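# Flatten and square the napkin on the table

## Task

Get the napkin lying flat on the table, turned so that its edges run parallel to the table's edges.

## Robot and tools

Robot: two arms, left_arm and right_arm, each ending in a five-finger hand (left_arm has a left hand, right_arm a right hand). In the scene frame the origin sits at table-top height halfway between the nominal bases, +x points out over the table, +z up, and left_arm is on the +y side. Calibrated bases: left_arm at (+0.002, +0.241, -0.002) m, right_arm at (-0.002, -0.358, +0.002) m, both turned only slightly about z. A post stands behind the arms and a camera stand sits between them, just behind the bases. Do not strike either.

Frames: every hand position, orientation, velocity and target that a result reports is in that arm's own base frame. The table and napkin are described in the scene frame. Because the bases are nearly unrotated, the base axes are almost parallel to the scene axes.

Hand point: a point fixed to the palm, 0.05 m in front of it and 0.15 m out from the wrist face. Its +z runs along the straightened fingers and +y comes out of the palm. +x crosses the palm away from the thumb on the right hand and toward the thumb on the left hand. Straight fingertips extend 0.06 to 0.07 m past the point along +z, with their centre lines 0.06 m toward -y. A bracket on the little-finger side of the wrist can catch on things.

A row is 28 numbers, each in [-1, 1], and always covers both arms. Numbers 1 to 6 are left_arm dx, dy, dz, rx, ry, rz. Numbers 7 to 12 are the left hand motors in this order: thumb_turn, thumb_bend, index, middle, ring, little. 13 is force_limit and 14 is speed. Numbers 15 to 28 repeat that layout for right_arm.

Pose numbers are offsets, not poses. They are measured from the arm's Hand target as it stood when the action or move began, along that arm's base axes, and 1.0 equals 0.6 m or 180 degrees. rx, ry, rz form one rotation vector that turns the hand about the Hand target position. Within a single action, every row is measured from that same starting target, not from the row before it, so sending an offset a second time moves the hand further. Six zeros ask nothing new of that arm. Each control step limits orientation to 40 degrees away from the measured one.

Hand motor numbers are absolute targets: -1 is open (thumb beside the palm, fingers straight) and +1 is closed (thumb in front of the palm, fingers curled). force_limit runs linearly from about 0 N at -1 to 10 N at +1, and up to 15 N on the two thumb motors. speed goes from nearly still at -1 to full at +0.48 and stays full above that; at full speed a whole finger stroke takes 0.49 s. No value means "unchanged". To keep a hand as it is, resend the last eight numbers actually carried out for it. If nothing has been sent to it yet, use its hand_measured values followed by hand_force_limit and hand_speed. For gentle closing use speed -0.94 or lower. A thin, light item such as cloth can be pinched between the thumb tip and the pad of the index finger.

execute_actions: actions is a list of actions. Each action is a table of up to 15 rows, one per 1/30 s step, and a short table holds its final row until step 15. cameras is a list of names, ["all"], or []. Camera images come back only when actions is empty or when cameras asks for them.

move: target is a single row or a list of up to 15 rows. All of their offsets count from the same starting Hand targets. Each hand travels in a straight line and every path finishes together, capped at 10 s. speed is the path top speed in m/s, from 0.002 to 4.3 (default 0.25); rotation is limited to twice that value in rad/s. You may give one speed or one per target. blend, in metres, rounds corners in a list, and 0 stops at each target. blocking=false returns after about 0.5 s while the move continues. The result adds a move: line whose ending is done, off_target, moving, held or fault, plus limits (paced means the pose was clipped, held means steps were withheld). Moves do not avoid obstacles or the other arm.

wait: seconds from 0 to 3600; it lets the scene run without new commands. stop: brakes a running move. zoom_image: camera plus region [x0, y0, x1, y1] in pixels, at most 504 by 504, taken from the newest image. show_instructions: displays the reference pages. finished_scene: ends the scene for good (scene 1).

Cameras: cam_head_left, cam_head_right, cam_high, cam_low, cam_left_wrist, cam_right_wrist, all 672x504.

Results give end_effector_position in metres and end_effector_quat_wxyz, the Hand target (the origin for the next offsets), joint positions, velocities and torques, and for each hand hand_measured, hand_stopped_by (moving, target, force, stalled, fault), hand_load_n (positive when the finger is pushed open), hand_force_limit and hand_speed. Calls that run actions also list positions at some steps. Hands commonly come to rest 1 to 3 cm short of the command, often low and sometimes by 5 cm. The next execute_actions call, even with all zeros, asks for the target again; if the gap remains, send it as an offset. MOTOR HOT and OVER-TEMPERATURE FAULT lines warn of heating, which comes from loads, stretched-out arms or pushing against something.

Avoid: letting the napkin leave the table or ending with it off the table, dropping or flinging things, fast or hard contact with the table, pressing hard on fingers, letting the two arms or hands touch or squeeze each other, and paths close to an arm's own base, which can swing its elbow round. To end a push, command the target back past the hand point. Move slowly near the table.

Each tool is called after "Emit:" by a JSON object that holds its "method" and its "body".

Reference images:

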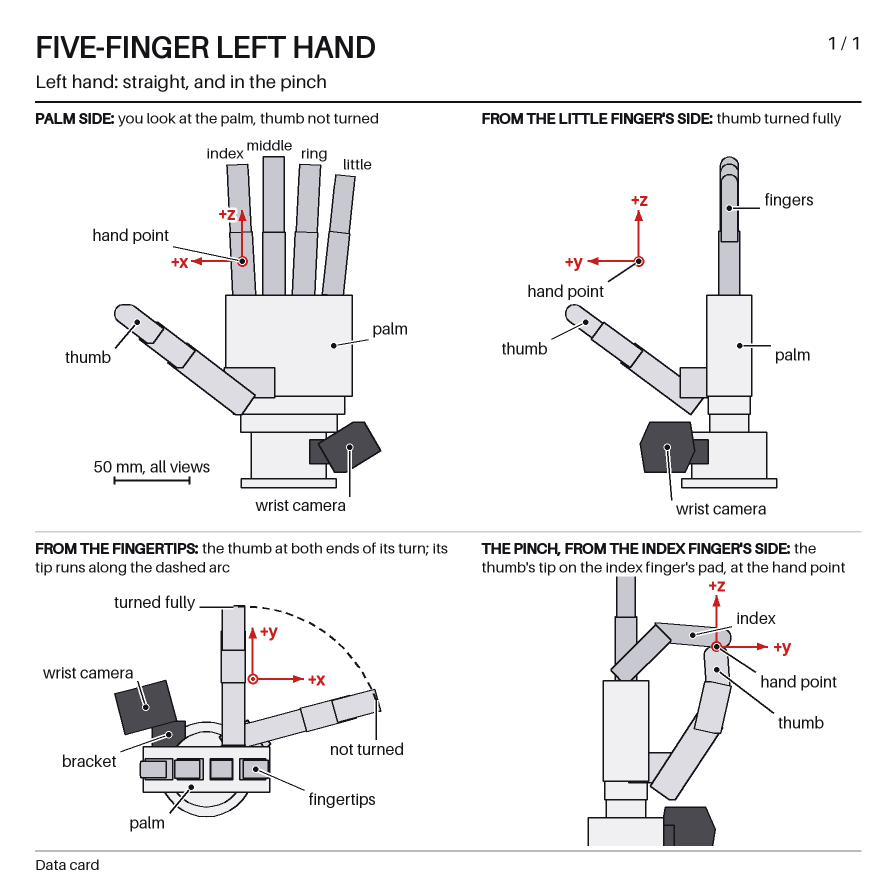

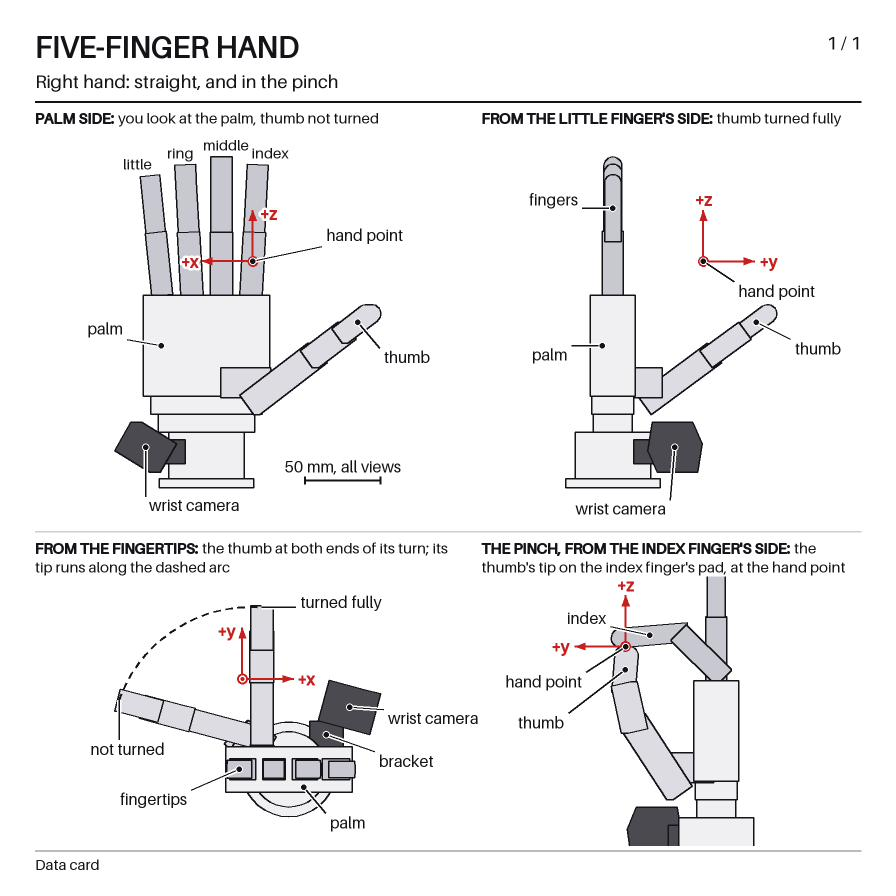

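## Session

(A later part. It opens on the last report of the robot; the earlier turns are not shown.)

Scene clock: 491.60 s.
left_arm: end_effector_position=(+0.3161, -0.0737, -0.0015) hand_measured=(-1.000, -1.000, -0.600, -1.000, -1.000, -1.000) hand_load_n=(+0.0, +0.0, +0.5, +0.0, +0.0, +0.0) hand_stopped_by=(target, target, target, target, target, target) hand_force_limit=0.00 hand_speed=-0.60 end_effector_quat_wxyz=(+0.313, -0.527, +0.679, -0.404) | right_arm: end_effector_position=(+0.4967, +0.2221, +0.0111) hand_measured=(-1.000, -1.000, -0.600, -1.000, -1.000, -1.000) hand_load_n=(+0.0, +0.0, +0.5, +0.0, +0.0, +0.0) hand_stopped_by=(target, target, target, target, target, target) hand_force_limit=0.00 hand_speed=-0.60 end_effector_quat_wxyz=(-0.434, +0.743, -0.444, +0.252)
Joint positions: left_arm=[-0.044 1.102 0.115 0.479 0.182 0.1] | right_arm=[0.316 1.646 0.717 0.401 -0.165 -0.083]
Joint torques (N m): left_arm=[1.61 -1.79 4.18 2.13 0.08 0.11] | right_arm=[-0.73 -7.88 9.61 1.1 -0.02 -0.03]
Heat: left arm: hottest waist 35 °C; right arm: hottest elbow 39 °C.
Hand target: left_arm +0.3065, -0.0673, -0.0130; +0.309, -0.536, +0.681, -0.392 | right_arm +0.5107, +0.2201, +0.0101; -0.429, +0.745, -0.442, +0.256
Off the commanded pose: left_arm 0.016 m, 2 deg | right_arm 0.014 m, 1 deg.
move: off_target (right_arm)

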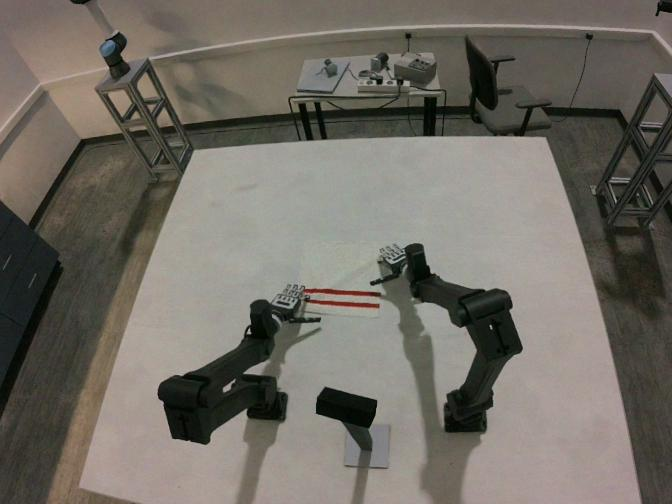

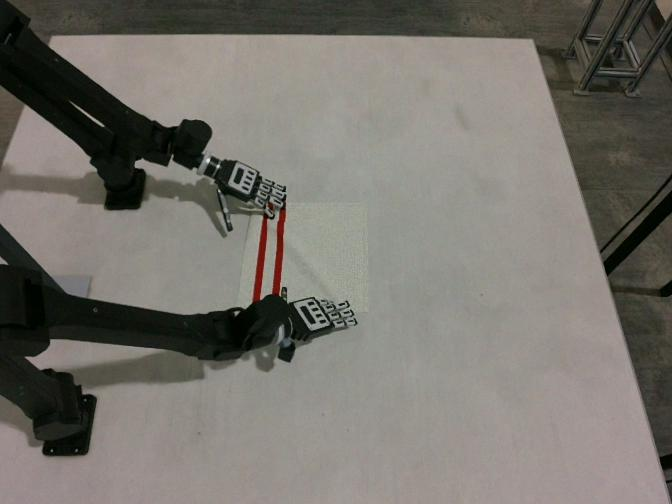

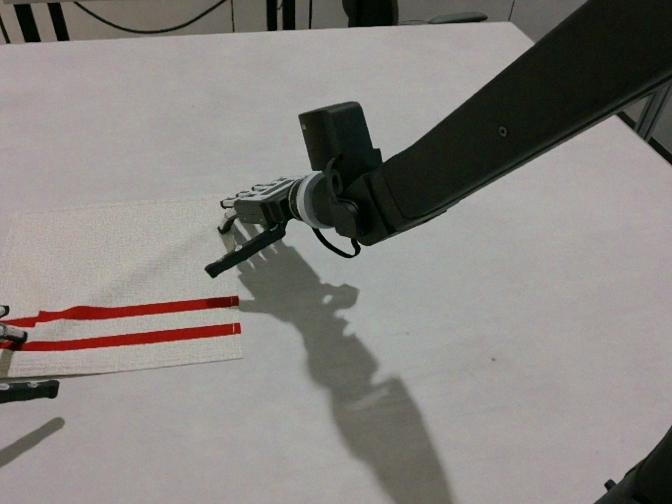

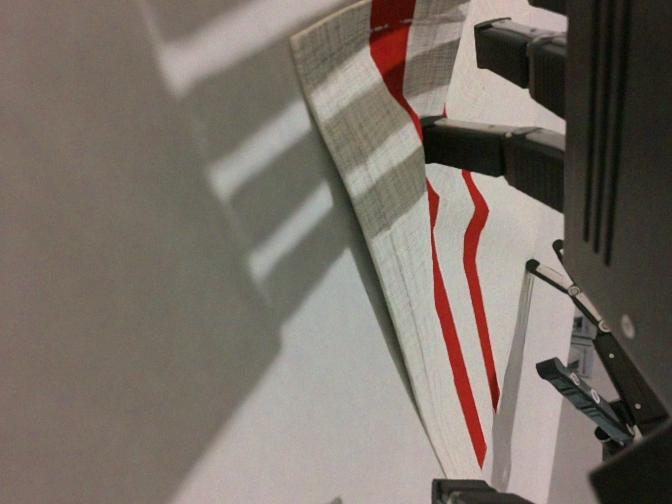

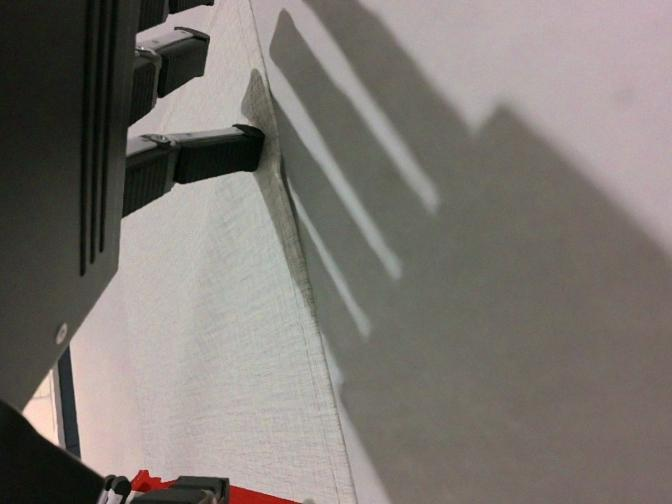

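Emit:
{"method": "move", "body": {"target": [0.02, 0, 0.12, 0, 0, 0, -1, -1, -0.6, -1, -1, -1, 0, -0.6, 0.015, 0.0, 0.12, 0, 0, 0, -1, -1, -0.6, -1, -1, -1, 0, -0.6], "speed": 0.1, "cameras": ["cam_head_left", "cam_head_right", "cam_high", "cam_low", "cam_left_wrist", "cam_right_wrist"]}}

Scene clock: 503.57 s.
left_arm: end_effector_position=(+0.3005, -0.0725, +0.0367) hand_measured=(-1.000, -1.000, -0.600, -1.000, -1.000, -1.000) hand_load_n=(+0.0, +0.0, +0.0, +0.0, +0.0, +0.0) hand_stopped_by=(target, target, target, target, target, target) hand_force_limit=0.00 hand_speed=-0.60 end_effector_quat_wxyz=(+0.291, -0.540, +0.689, -0.385) | right_arm: end_effector_position=(+0.5014, +0.2211, +0.0644) hand_measured=(-1.000, -1.000, -0.600, -1.000, -1.000, -1.000) hand_load_n=(+0.0, +0.0, +0.0, +0.0, +0.0, +0.0) hand_stopped_by=(target, target, target, target, target, target) hand_force_limit=0.00 hand_speed=-0.60 end_effector_quat_wxyz=(-0.422, +0.749, -0.449, +0.243)
Joint positions: left_arm=[-0.041 0.791 0.189 0.029 0.183 0.1] | right_arm=[0.311 1.527 0.796 0.167 -0.167 -0.088]
Joint torques (N m): left_arm=[1.67 -1.61 10.97 1.33 0.11 0.13] | right_arm=[-0.91 -9.29 11.34 1.2 -0.14 -0.02]
Heat: left arm: hottest waist 35 °C; right arm: hottest elbow 40 °C.
Hand target: left_arm +0.3186, -0.0672, +0.0591; +0.309, -0.536, +0.681, -0.392 | right_arm +0.5198, +0.2200, +0.0822; -0.429, +0.745, -0.443, +0.256
Off the commanded pose: left_arm 0.029 m, 2 deg | right_arm 0.025 m, 2 deg.
move: off_target (left_arm, right_arm)

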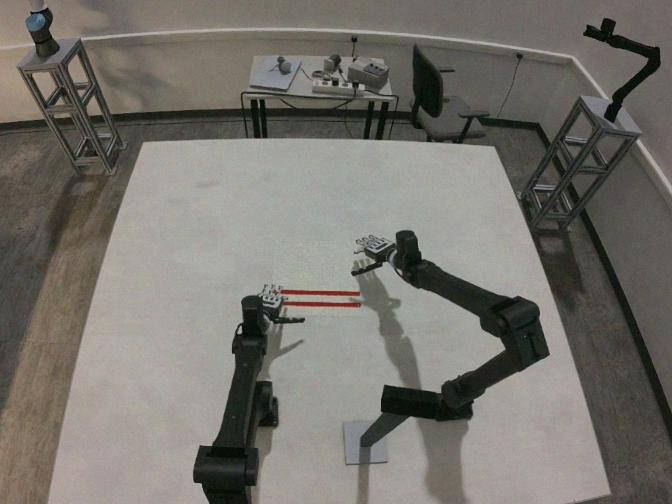

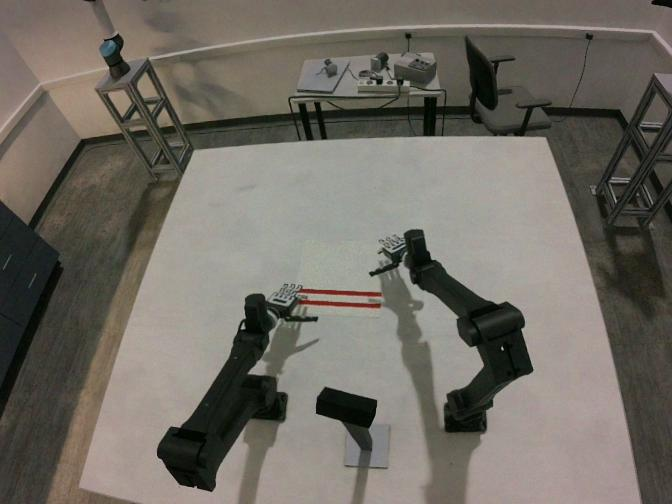

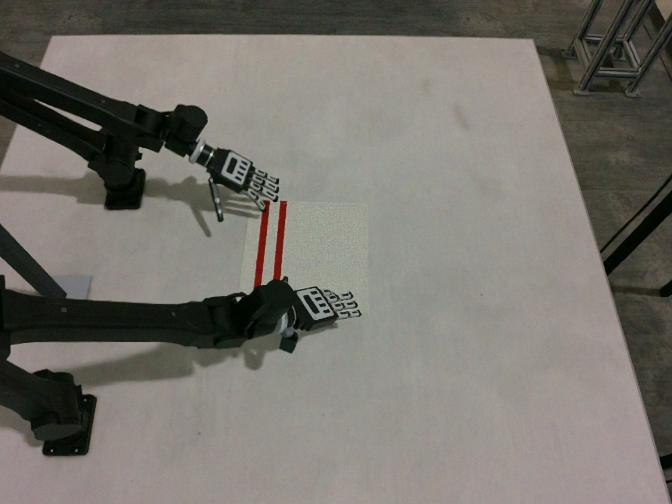

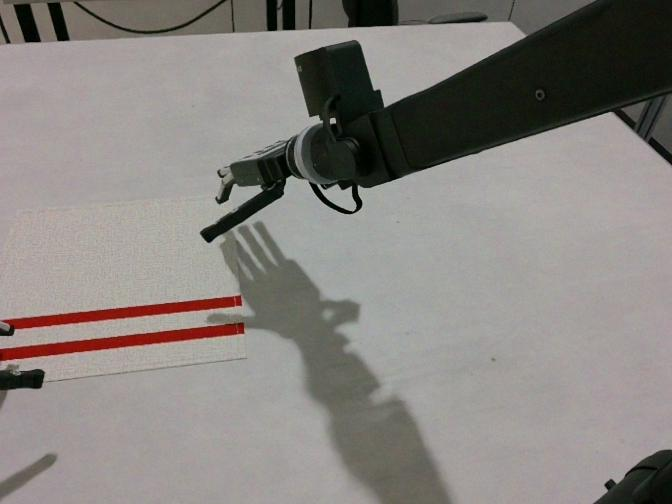

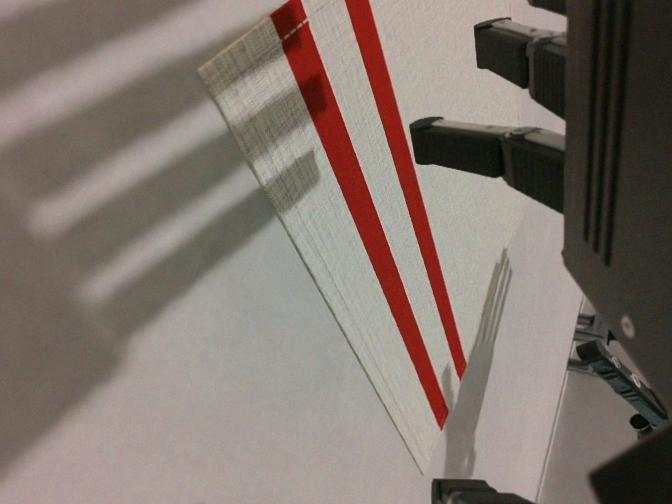

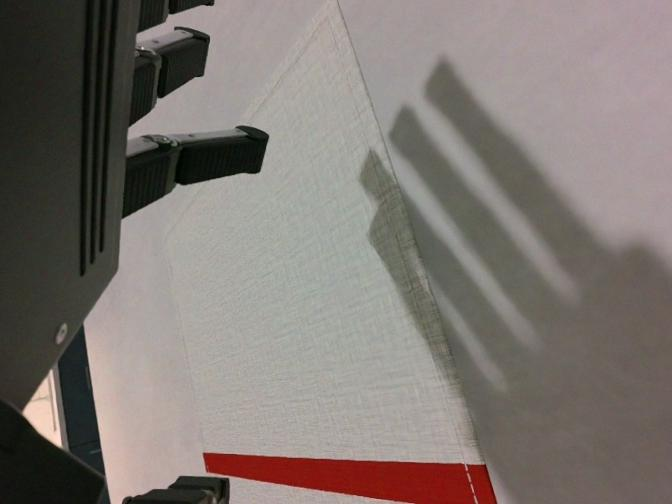

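Emit:
{"method": "move", "body": {"target": [[0, 0, 0.1, 0, 0, 0, -1, -1, -0.6, -1, -1, -1, 0, -0.6, 0, 0, 0.1, 0, 0, 0, -1, -1, -0.6, -1, -1, -1, 0, -0.6],[0, 0.3, 0.15, 0, 0, 0, -1, -1, -0.6, -1, -1, -1, 0, -0.6, -0.1, -0.4, 0.15, 0, 0, 0, -1, -1, -0.6, -1, -1, -1, 0, -0.6]], "speed": 0.25, "blend": [0.05, 0], "cameras": ["cam_head_left", "cam_head_right", "cam_high", "cam_low"]}}

Emit:
{"method": "zoom_image", "body": {"camera": "cam_head_right", "region": [270, 215, 430, 335]}}

Emit:
{"method": "zoom_image", "body": {"camera": "cam_high", "region": [220, 180, 400, 330]}}

Emit:
{"method": "zoom_image", "body": {"camera": "cam_head_left", "region": [240, 215, 400, 335]}}

Scene clock: 515.60 s.
left_arm: end_effector_position=(+0.3078, +0.0981, +0.1281) hand_measured=(-1.000, -1.000, -0.600, -1.000, -1.000, -1.000) hand_load_n=(+0.0, +0.0, +0.0, +0.0, +0.0, +0.0) hand_stopped_by=(target, target, target, target, target, target) hand_force_limit=0.00 hand_speed=-0.60 end_effector_quat_wxyz=(+0.291, -0.543, +0.681, -0.395) | right_arm: end_effector_position=(+0.4571, -0.0202, +0.1657) hand_measured=(-1.000, -1.000, -0.600, -1.000, -1.000, -1.000) hand_load_n=(+0.0, +0.0, +0.0, +0.0, +0.0, +0.0) hand_stopped_by=(target, target, target, target, target, target) hand_force_limit=0.00 hand_speed=-0.60 end_effector_quat_wxyz=(-0.429, +0.741, -0.451, +0.252)
Joint positions: left_arm=[0.73 0.908 0.542 -0.471 0.799 0.632] | right_arm=[-0.311 1.231 0.836 -0.305 -0.671 -0.467]
Joint torques (N m): left_arm=[1.14 -2.84 11.99 0.98 0.6 0.15] | right_arm=[0.38 -6.53 10.63 0.98 -0.4 -0.03]
Heat: left arm: hottest elbow 38 °C; right arm: hottest elbow 41 °C.
Hand target: left_arm +0.3186, +0.1127, +0.1490; +0.309, -0.536, +0.681, -0.392 | right_arm +0.4597, -0.0199, +0.1722; -0.429, +0.745, -0.442, +0.256
Off the commanded pose: left_arm 0.028 m, 2 deg | right_arm 0.007 m, 1 deg.
move: off_target (left_arm); blend cut to 0.03 m at target 1

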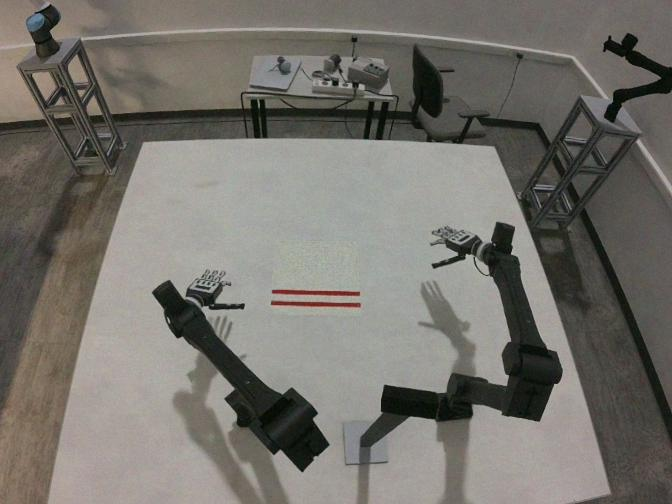

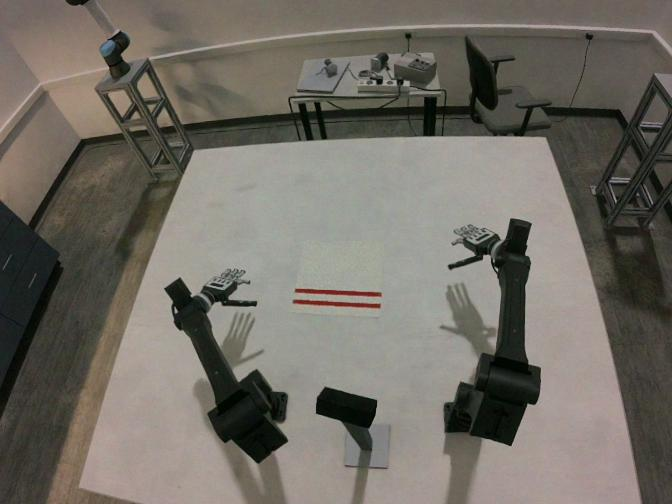

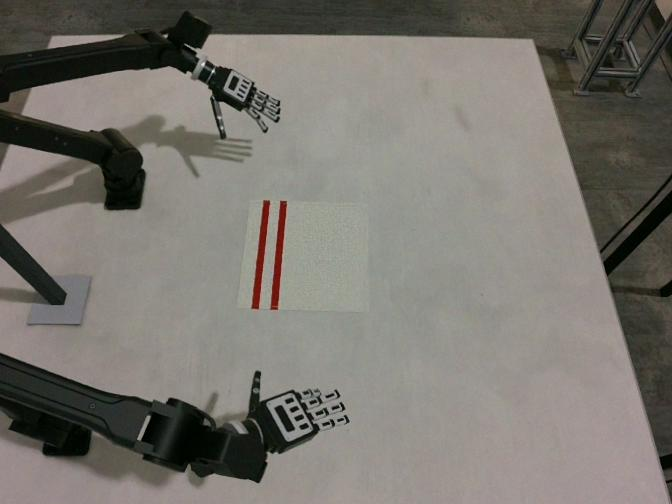

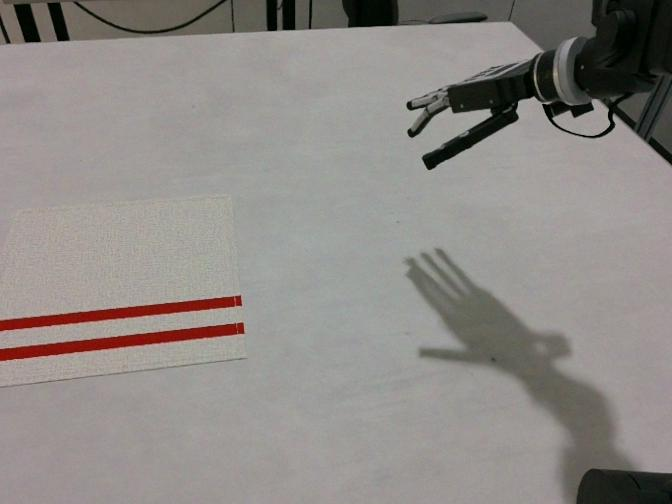

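Scaled by 3.150 from the camera's image (finer frame: 960x720).

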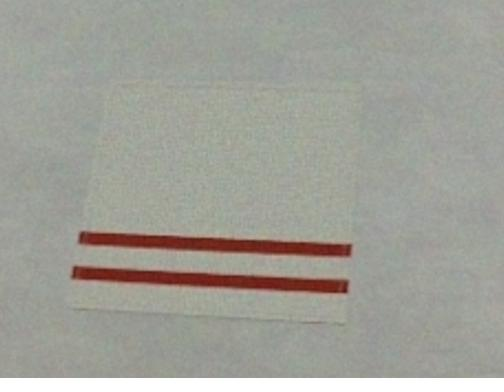

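Scaled by 2.800 from the camera's image (finer frame: 960x720).

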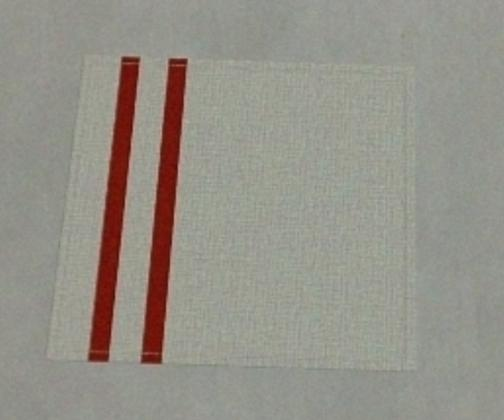

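Scaled by 3.150 from the camera's image (finer frame: 960x720).

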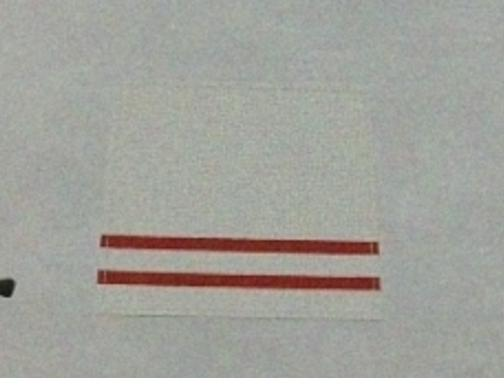

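Emit:
{"method": "zoom_image", "body": {"camera": "cam_head_right", "region": [170, 120, 250, 180]}}

Emit:
{"method": "zoom_image", "body": {"camera": "cam_head_right", "region": [500, 110, 580, 170]}}

Emit:
{"method": "zoom_image", "body": {"camera": "cam_head_right", "region": [60, 444, 140, 504]}}

Emit:
{"method": "zoom_image", "body": {"camera": "cam_head_right", "region": [592, 444, 672, 504]}}

Emit:
{"method": "zoom_image", "body": {"camera": "cam_head_right", "region": [110, 280, 190, 340]}}

Emit:
{"method": "zoom_image", "body": {"camera": "cam_head_right", "region": [560, 280, 640, 340]}}

Emit:
{"method": "zoom_image", "body": {"camera": "cam_head_right", "region": [330, 110, 410, 170]}}

Emit:
{"method": "zoom_image", "body": {"camera": "cam_head_right", "region": [280, 228, 344, 276]}}

Emit:
{"method": "zoom_image", "body": {"camera": "cam_head_right", "region": [340, 228, 404, 276]}}

Emit:
{"method": "zoom_image", "body": {"camera": "cam_head_right", "region": [280, 280, 344, 328]}}

Emit:
{"method": "zoom_image", "body": {"camera": "cam_head_right", "region": [340, 280, 404, 328]}}

Scaled by 6.300 from the camera's image (finer frame: 960x720).

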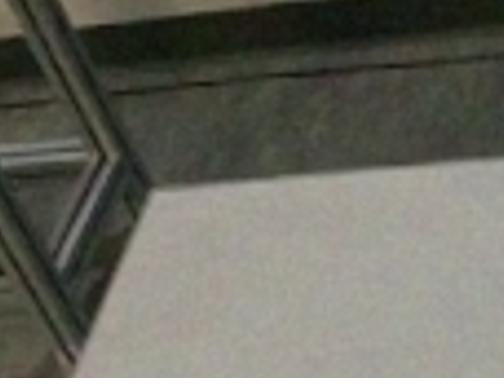

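Scaled by 6.300 from the camera's image (finer frame: 960x720).

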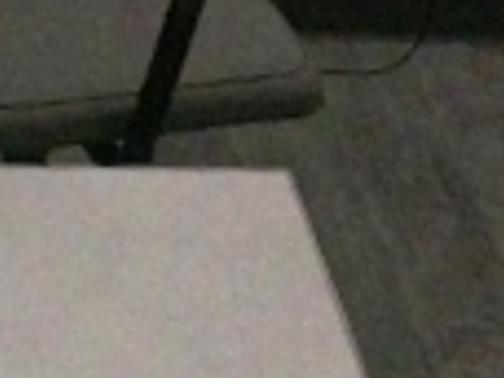

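Scaled by 6.300 from the camera's image (finer frame: 960x720).

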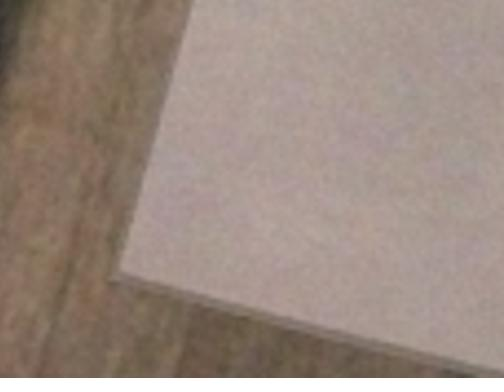

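Scaled by 6.300 from the camera's image (finer frame: 960x720).

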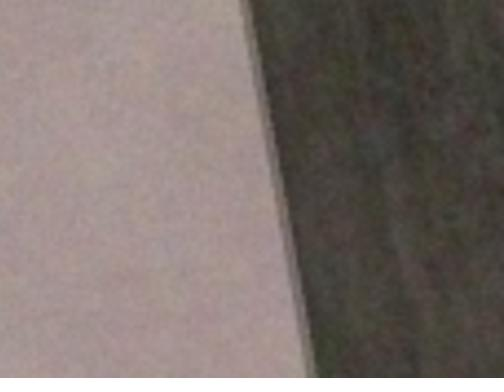

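Scaled by 6.300 from the camera's image (finer frame: 960x720).

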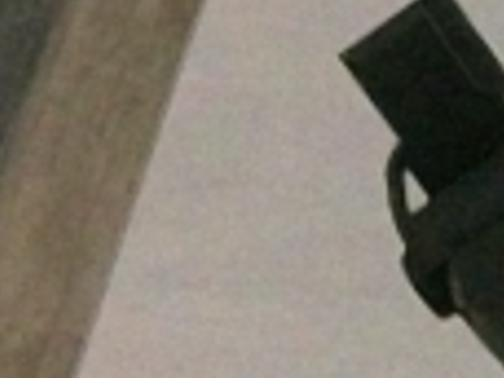

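Scaled by 6.300 from the camera's image (finer frame: 960x720).

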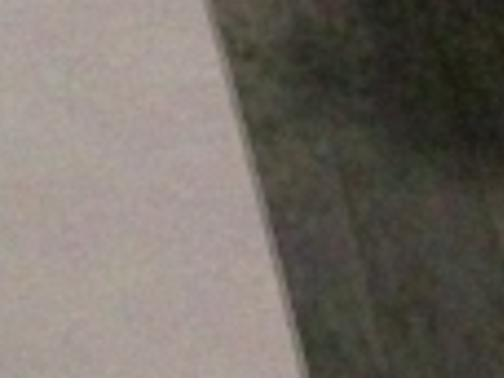

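Scaled by 6.300 from the camera's image (finer frame: 960x720).

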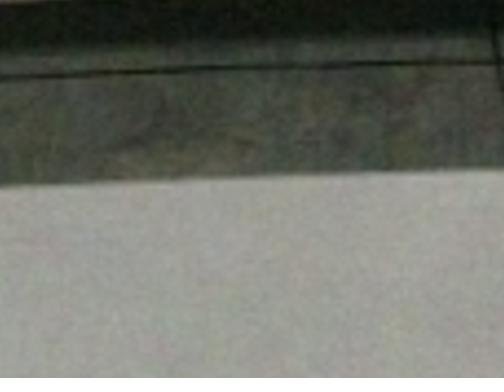

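Scaled by 7.875 from the camera's image (finer frame: 960x720).

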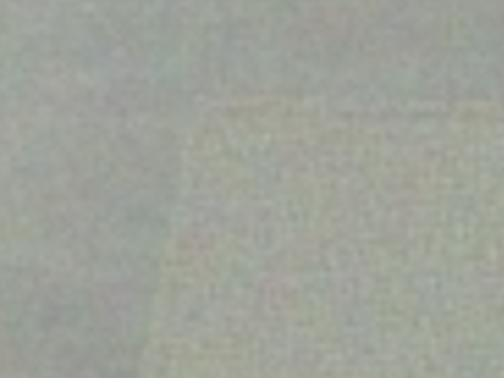

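Scaled by 7.875 from the camera's image (finer frame: 960x720).

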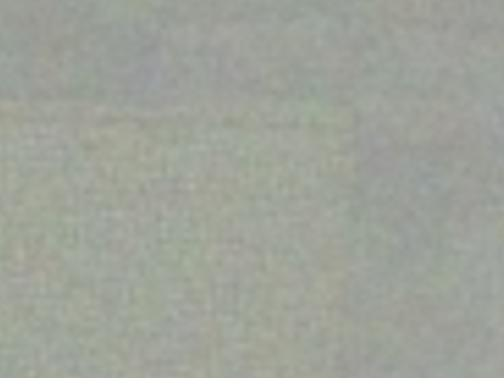

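Scaled by 7.875 from the camera's image (finer frame: 960x720).

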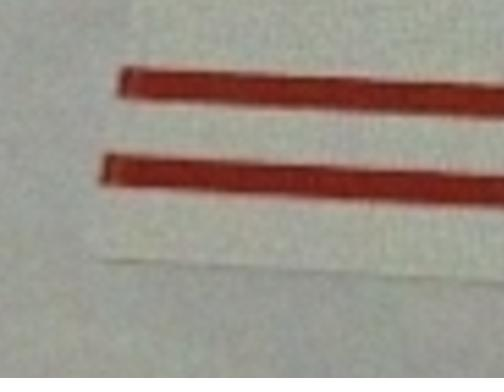

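Scaled by 7.875 from the camera's image (finer frame: 960x720).

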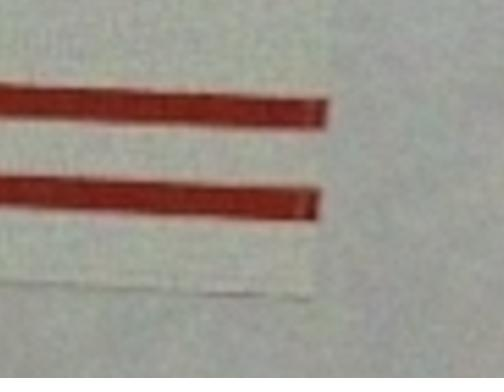

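Emit:
{"method": "move", "body": {"target": [[-0.0277, -0.308, -0.1, 0, 0, 0, -1, -1, -0.6, -1, -1, -1, 0, -0.6, -0.0528, 0.438, -0.12, 0, 0, 0, -1, -1, -0.6, -1, -1, -1, 0, -0.6],[-0.0277, -0.308, -0.198, 0, 0, 0, -1, -1, -0.6, -1, -1, -1, 0, -0.6, -0.0528, 0.438, -0.2203, 0, 0, 0, -1, -1, -0.6, -1, -1, -1, 0, -0.6]], "speed": 0.2, "blend": [0.02, 0], "cameras": ["cam_high", "cam_low", "cam_left_wrist", "cam_right_wrist"]}}

Scene clock: 638.37 s.
left_arm: end_effector_position=(+0.3042, -0.0666, +0.0336) hand_measured=(-1.000, -1.000, -0.600, -1.000, -1.000, -1.000) hand_load_n=(-0.5, +0.0, +0.0, -0.5, +0.0, +0.0) hand_stopped_by=(target, target, target, target, target, target) hand_force_limit=0.00 hand_speed=-0.60 end_effector_quat_wxyz=(+0.312, -0.538, +0.679, -0.389) | right_arm: end_effector_position=(+0.4279, +0.2405, +0.0402) hand_measured=(-1.000, -1.000, -0.600, -1.000, -1.000, -1.000) hand_load_n=(+0.0, +0.0, +0.0, +0.0, +0.0, +0.0) hand_stopped_by=(target, target, target, target, target, target) hand_force_limit=0.00 hand_speed=-0.60 end_effector_quat_wxyz=(-0.424, +0.749, -0.440, +0.256)
Joint positions: left_arm=[-0.034 0.801 0.16 0.107 0.163 0.103] | right_arm=[0.435 1.436 0.59 0.311 -0.054 -0.045]
Joint torques (N m): left_arm=[-1.08 -0.56 6.93 2.44 -0.04 -0.07] | right_arm=[0.44 -6.77 6.98 2.26 0.11 0.27]
Heat: left arm: hottest elbow 49 °C; right arm: hottest elbow 43 °C.
Hand target: left_arm +0.3021, -0.0721, +0.0303; +0.309, -0.536, +0.681, -0.392 | right_arm +0.4280, +0.2430, +0.0400; -0.429, +0.745, -0.442, +0.256
Off the commanded pose: left_arm 0.007 m, 1 deg | right_arm 0.002 m, 1 deg.
move: done

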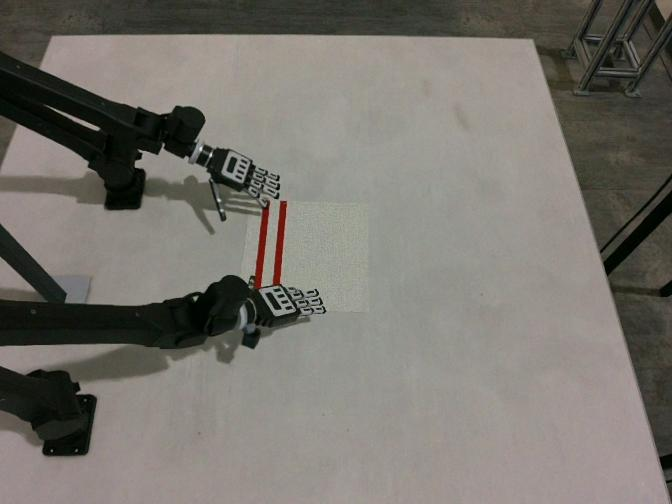

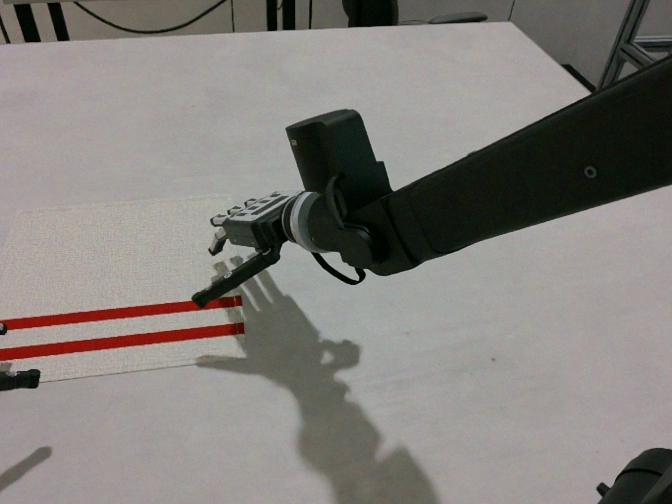

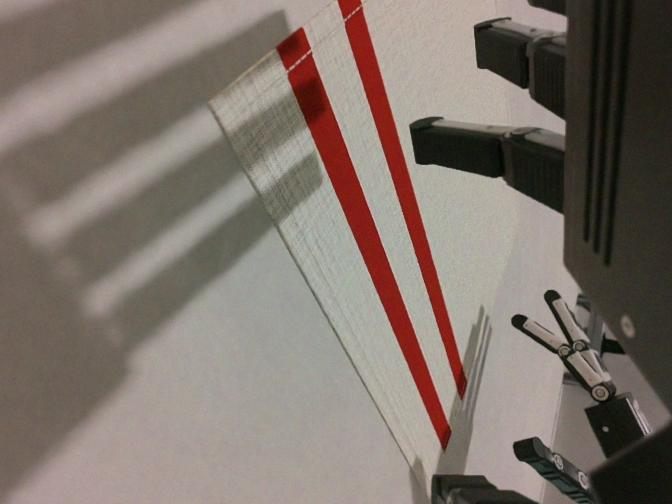

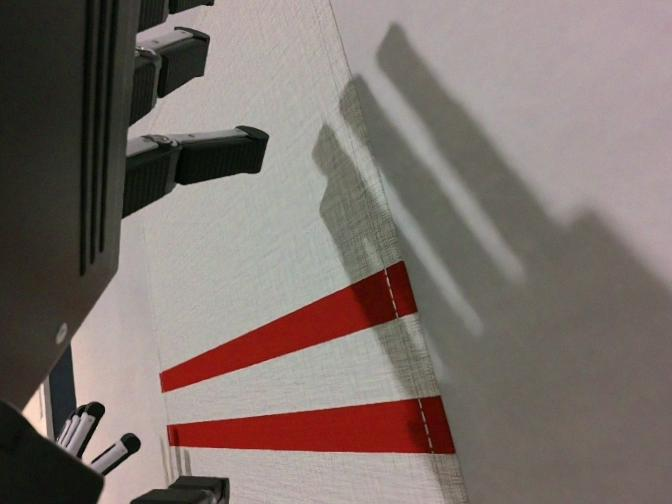

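Emit:
{"method": "move", "body": {"target": [0, 0, -0.06, 0, 0, 0, -1, -1, -0.6, -1, -1, -1, 0, -0.6, 0, 0, -0.0467, 0, 0, 0, -1, -1, -0.6, -1, -1, -1, 0, -0.6], "speed": 0.06, "cameras": ["cam_low", "cam_left_wrist", "cam_right_wrist"]}}

Scene clock: 646.87 s.
left_arm: end_effector_position=(+0.3093, -0.0667, +0.0005) hand_measured=(-1.000, -1.000, -0.600, -1.000, -1.000, -1.000) hand_load_n=(-0.5, +0.0, +0.0, +0.0, +0.0, +0.0) hand_stopped_by=(target, target, target, target, target, target) hand_force_limit=0.00 hand_speed=-0.60 end_effector_quat_wxyz=(+0.315, -0.537, +0.677, -0.391) | right_arm: end_effector_position=(+0.4317, +0.2422, +0.0191) hand_measured=(-1.000, -1.000, -0.600, -1.000, -1.000, -1.000) hand_load_n=(+0.0, +0.0, +0.0, +0.0, +0.0, +0.0) hand_stopped_by=(target, target, target, target, target, target) hand_force_limit=0.00 hand_speed=-0.60 end_effector_quat_wxyz=(-0.430, +0.746, -0.437, +0.260)
Joint positions: left_arm=[-0.034 1.029 0.111 0.392 0.162 0.102] | right_arm=[0.435 1.51 0.573 0.417 -0.053 -0.045]
Joint torques (N m): left_arm=[-1.03 -1.73 4.82 2.52 -0.01 -0.04] | right_arm=[0.44 -6.53 5.86 2.28 0.11 0.27]
Heat: left arm: hottest elbow 47 °C; right arm: hottest elbow 42 °C.
Hand target: left_arm +0.3019, -0.0720, -0.0059; +0.309, -0.536, +0.681, -0.392 | right_arm +0.4280, +0.2429, +0.0118; -0.429, +0.745, -0.443, +0.256
Off the commanded pose: left_arm 0.011 m, 1 deg | right_arm 0.008 m, 1 deg.
move: off_target (left_arm)

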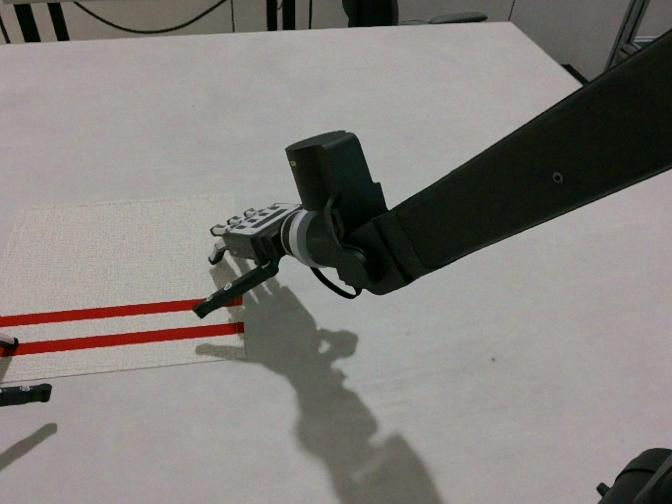

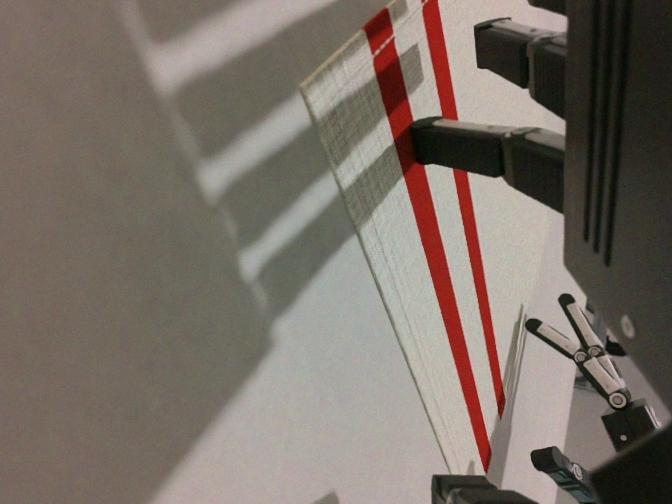

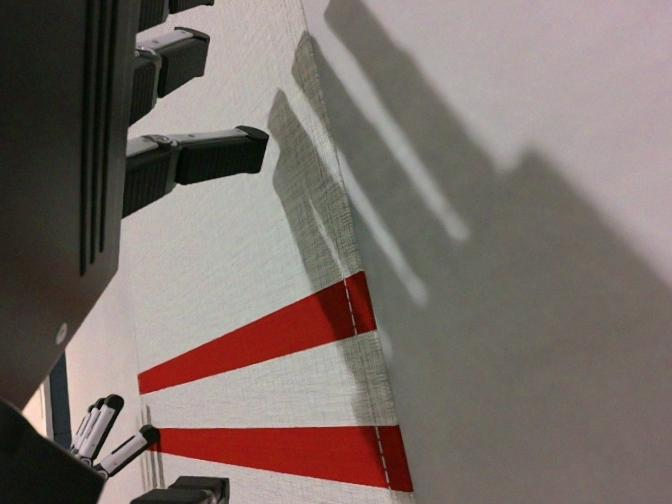

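Emit:
{"method": "move", "body": {"target": [0, 0, -0.01, 0, 0, 0, -1, -1, -0.6, -1, -1, -1, 0, -0.6, 0, 0, -0.018, 0, 0, 0, -1, -1, -0.6, -1, -1, -1, 0, -0.6], "speed": 0.04, "cameras": ["cam_low", "cam_left_wrist", "cam_right_wrist"]}}

Scene clock: 655.70 s.
left_arm: end_effector_position=(+0.3129, -0.0669, -0.0013) hand_measured=(-1.000, -1.000, -0.600, -1.000, -1.000, -1.000) hand_load_n=(+0.0, +0.0, +0.5, +0.0, +0.0, -0.5) hand_stopped_by=(target, target, target, target, target, target) hand_force_limit=0.00 hand_speed=-0.60 end_effector_quat_wxyz=(+0.320, -0.535, +0.674, -0.396) | right_arm: end_effector_position=(+0.4329, +0.2430, +0.0108) hand_measured=(-1.000, -1.000, -0.600, -1.000, -1.000, -1.000) hand_load_n=(+0.0, +0.0, +0.0, +0.0, +0.0, +0.0) hand_stopped_by=(target, target, target, target, target, target) hand_force_limit=0.00 hand_speed=-0.60 end_effector_quat_wxyz=(-0.432, +0.744, -0.438, +0.261)
Joint positions: left_arm=[-0.034 1.07 0.105 0.455 0.162 0.1] | right_arm=[0.435 1.54 0.567 0.459 -0.053 -0.042]
Joint torques (N m): left_arm=[-1.03 -1.55 4.38 2.19 0 -0.02] | right_arm=[0.38 -6.42 5.5 2.28 0.1 0.24]
Heat: left arm: hottest elbow 45 °C; right arm: hottest elbow 41 °C.
Hand target: left_arm +0.3019, -0.0720, -0.0118; +0.309, -0.536, +0.681, -0.392 | right_arm +0.4281, +0.2430, +0.0012; -0.429, +0.745, -0.442, +0.256
Off the commanded pose: left_arm 0.016 m, 2 deg | right_arm 0.011 m, 1 deg.
move: off_target (left_arm, right_arm)

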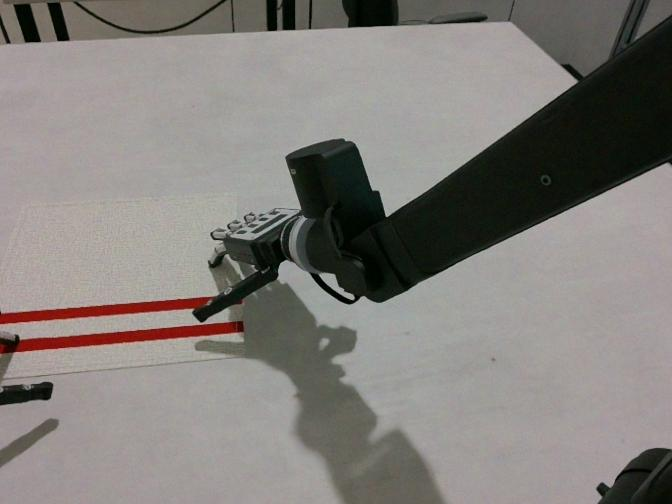

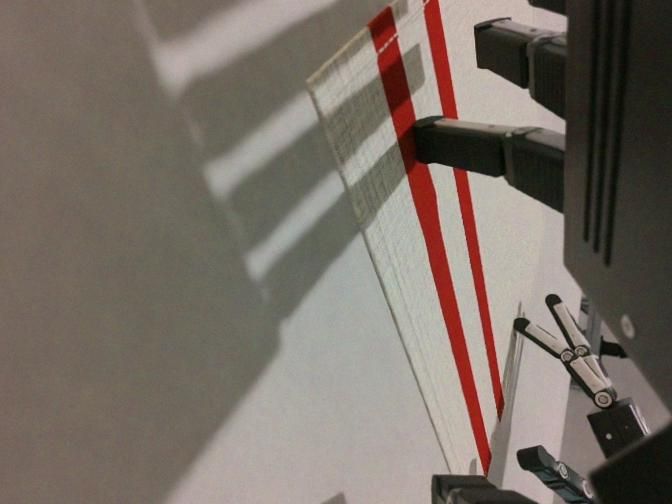

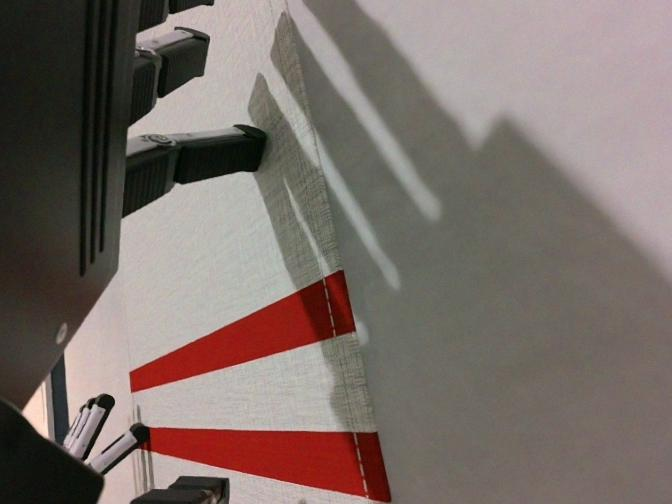

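Emit:
{"method": "move", "body": {"target": [0, 0, 0, 0, 0, 0, -1, -1, -0.6, -1, -1, -1, 0, -0.6, 0.018, 0.004, -0.007, 0, 0, 0, -1, -1, -0.6, -1, -1, -1, 0, -0.6], "speed": 0.04, "cameras": ["cam_low", "cam_left_wrist", "cam_right_wrist"]}}

Scene clock: 664.47 s.
left_arm: end_effector_position=(+0.3129, -0.0669, -0.0013) hand_measured=(-1.000, -1.000, -0.600, -1.000, -1.000, -1.000) hand_load_n=(+0.0, +0.0, +0.5, +0.0, +0.0, +0.0) hand_stopped_by=(target, target, target, target, target, target) hand_force_limit=0.00 hand_speed=-0.60 end_effector_quat_wxyz=(+0.320, -0.535, +0.674, -0.396) | right_arm: end_effector_position=(+0.4351, +0.2445, +0.0083) hand_measured=(-1.000, -1.000, -0.600, -1.000, -1.000, -1.000) hand_load_n=(+0.0, +0.0, +1.0, +0.0, -0.5, +0.0) hand_stopped_by=(target, target, target, target, target, target) hand_force_limit=0.00 hand_speed=-0.60 end_effector_quat_wxyz=(-0.436, +0.742, -0.437, +0.262)
Joint positions: left_arm=[-0.034 1.07 0.105 0.455 0.162 0.1] | right_arm=[0.435 1.556 0.567 0.485 -0.055 -0.04]
Joint torques (N m): left_arm=[-1.03 -1.55 4.37 2.18 0 -0.02] | right_arm=[-0.21 -5.25 7.53 1.68 -0.02 0.18]
Heat: left arm: hottest elbow 43 °C; right arm: hottest elbow 40 °C.
Hand target: left_arm +0.3019, -0.0720, -0.0118; +0.309, -0.536, +0.681, -0.392 | right_arm +0.4389, +0.2454, -0.0030; -0.429, +0.745, -0.443, +0.256
Off the commanded pose: left_arm 0.016 m, 2 deg | right_arm 0.012 m, 1 deg.
move: off_target (right_arm)

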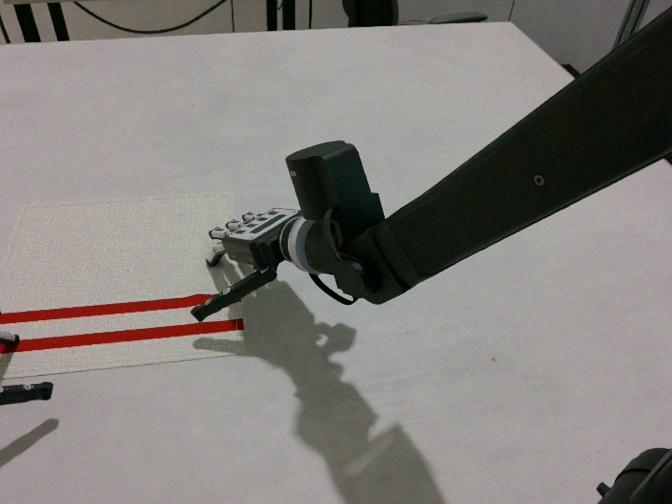

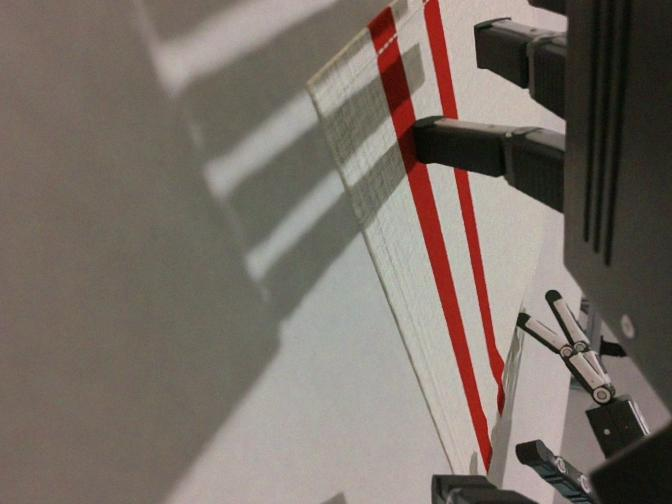

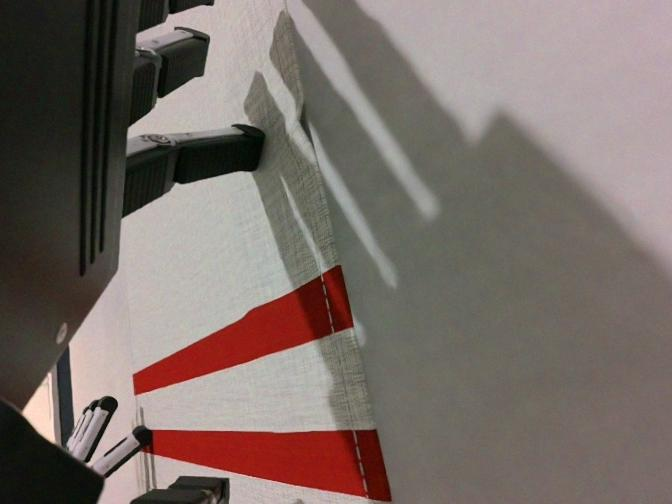

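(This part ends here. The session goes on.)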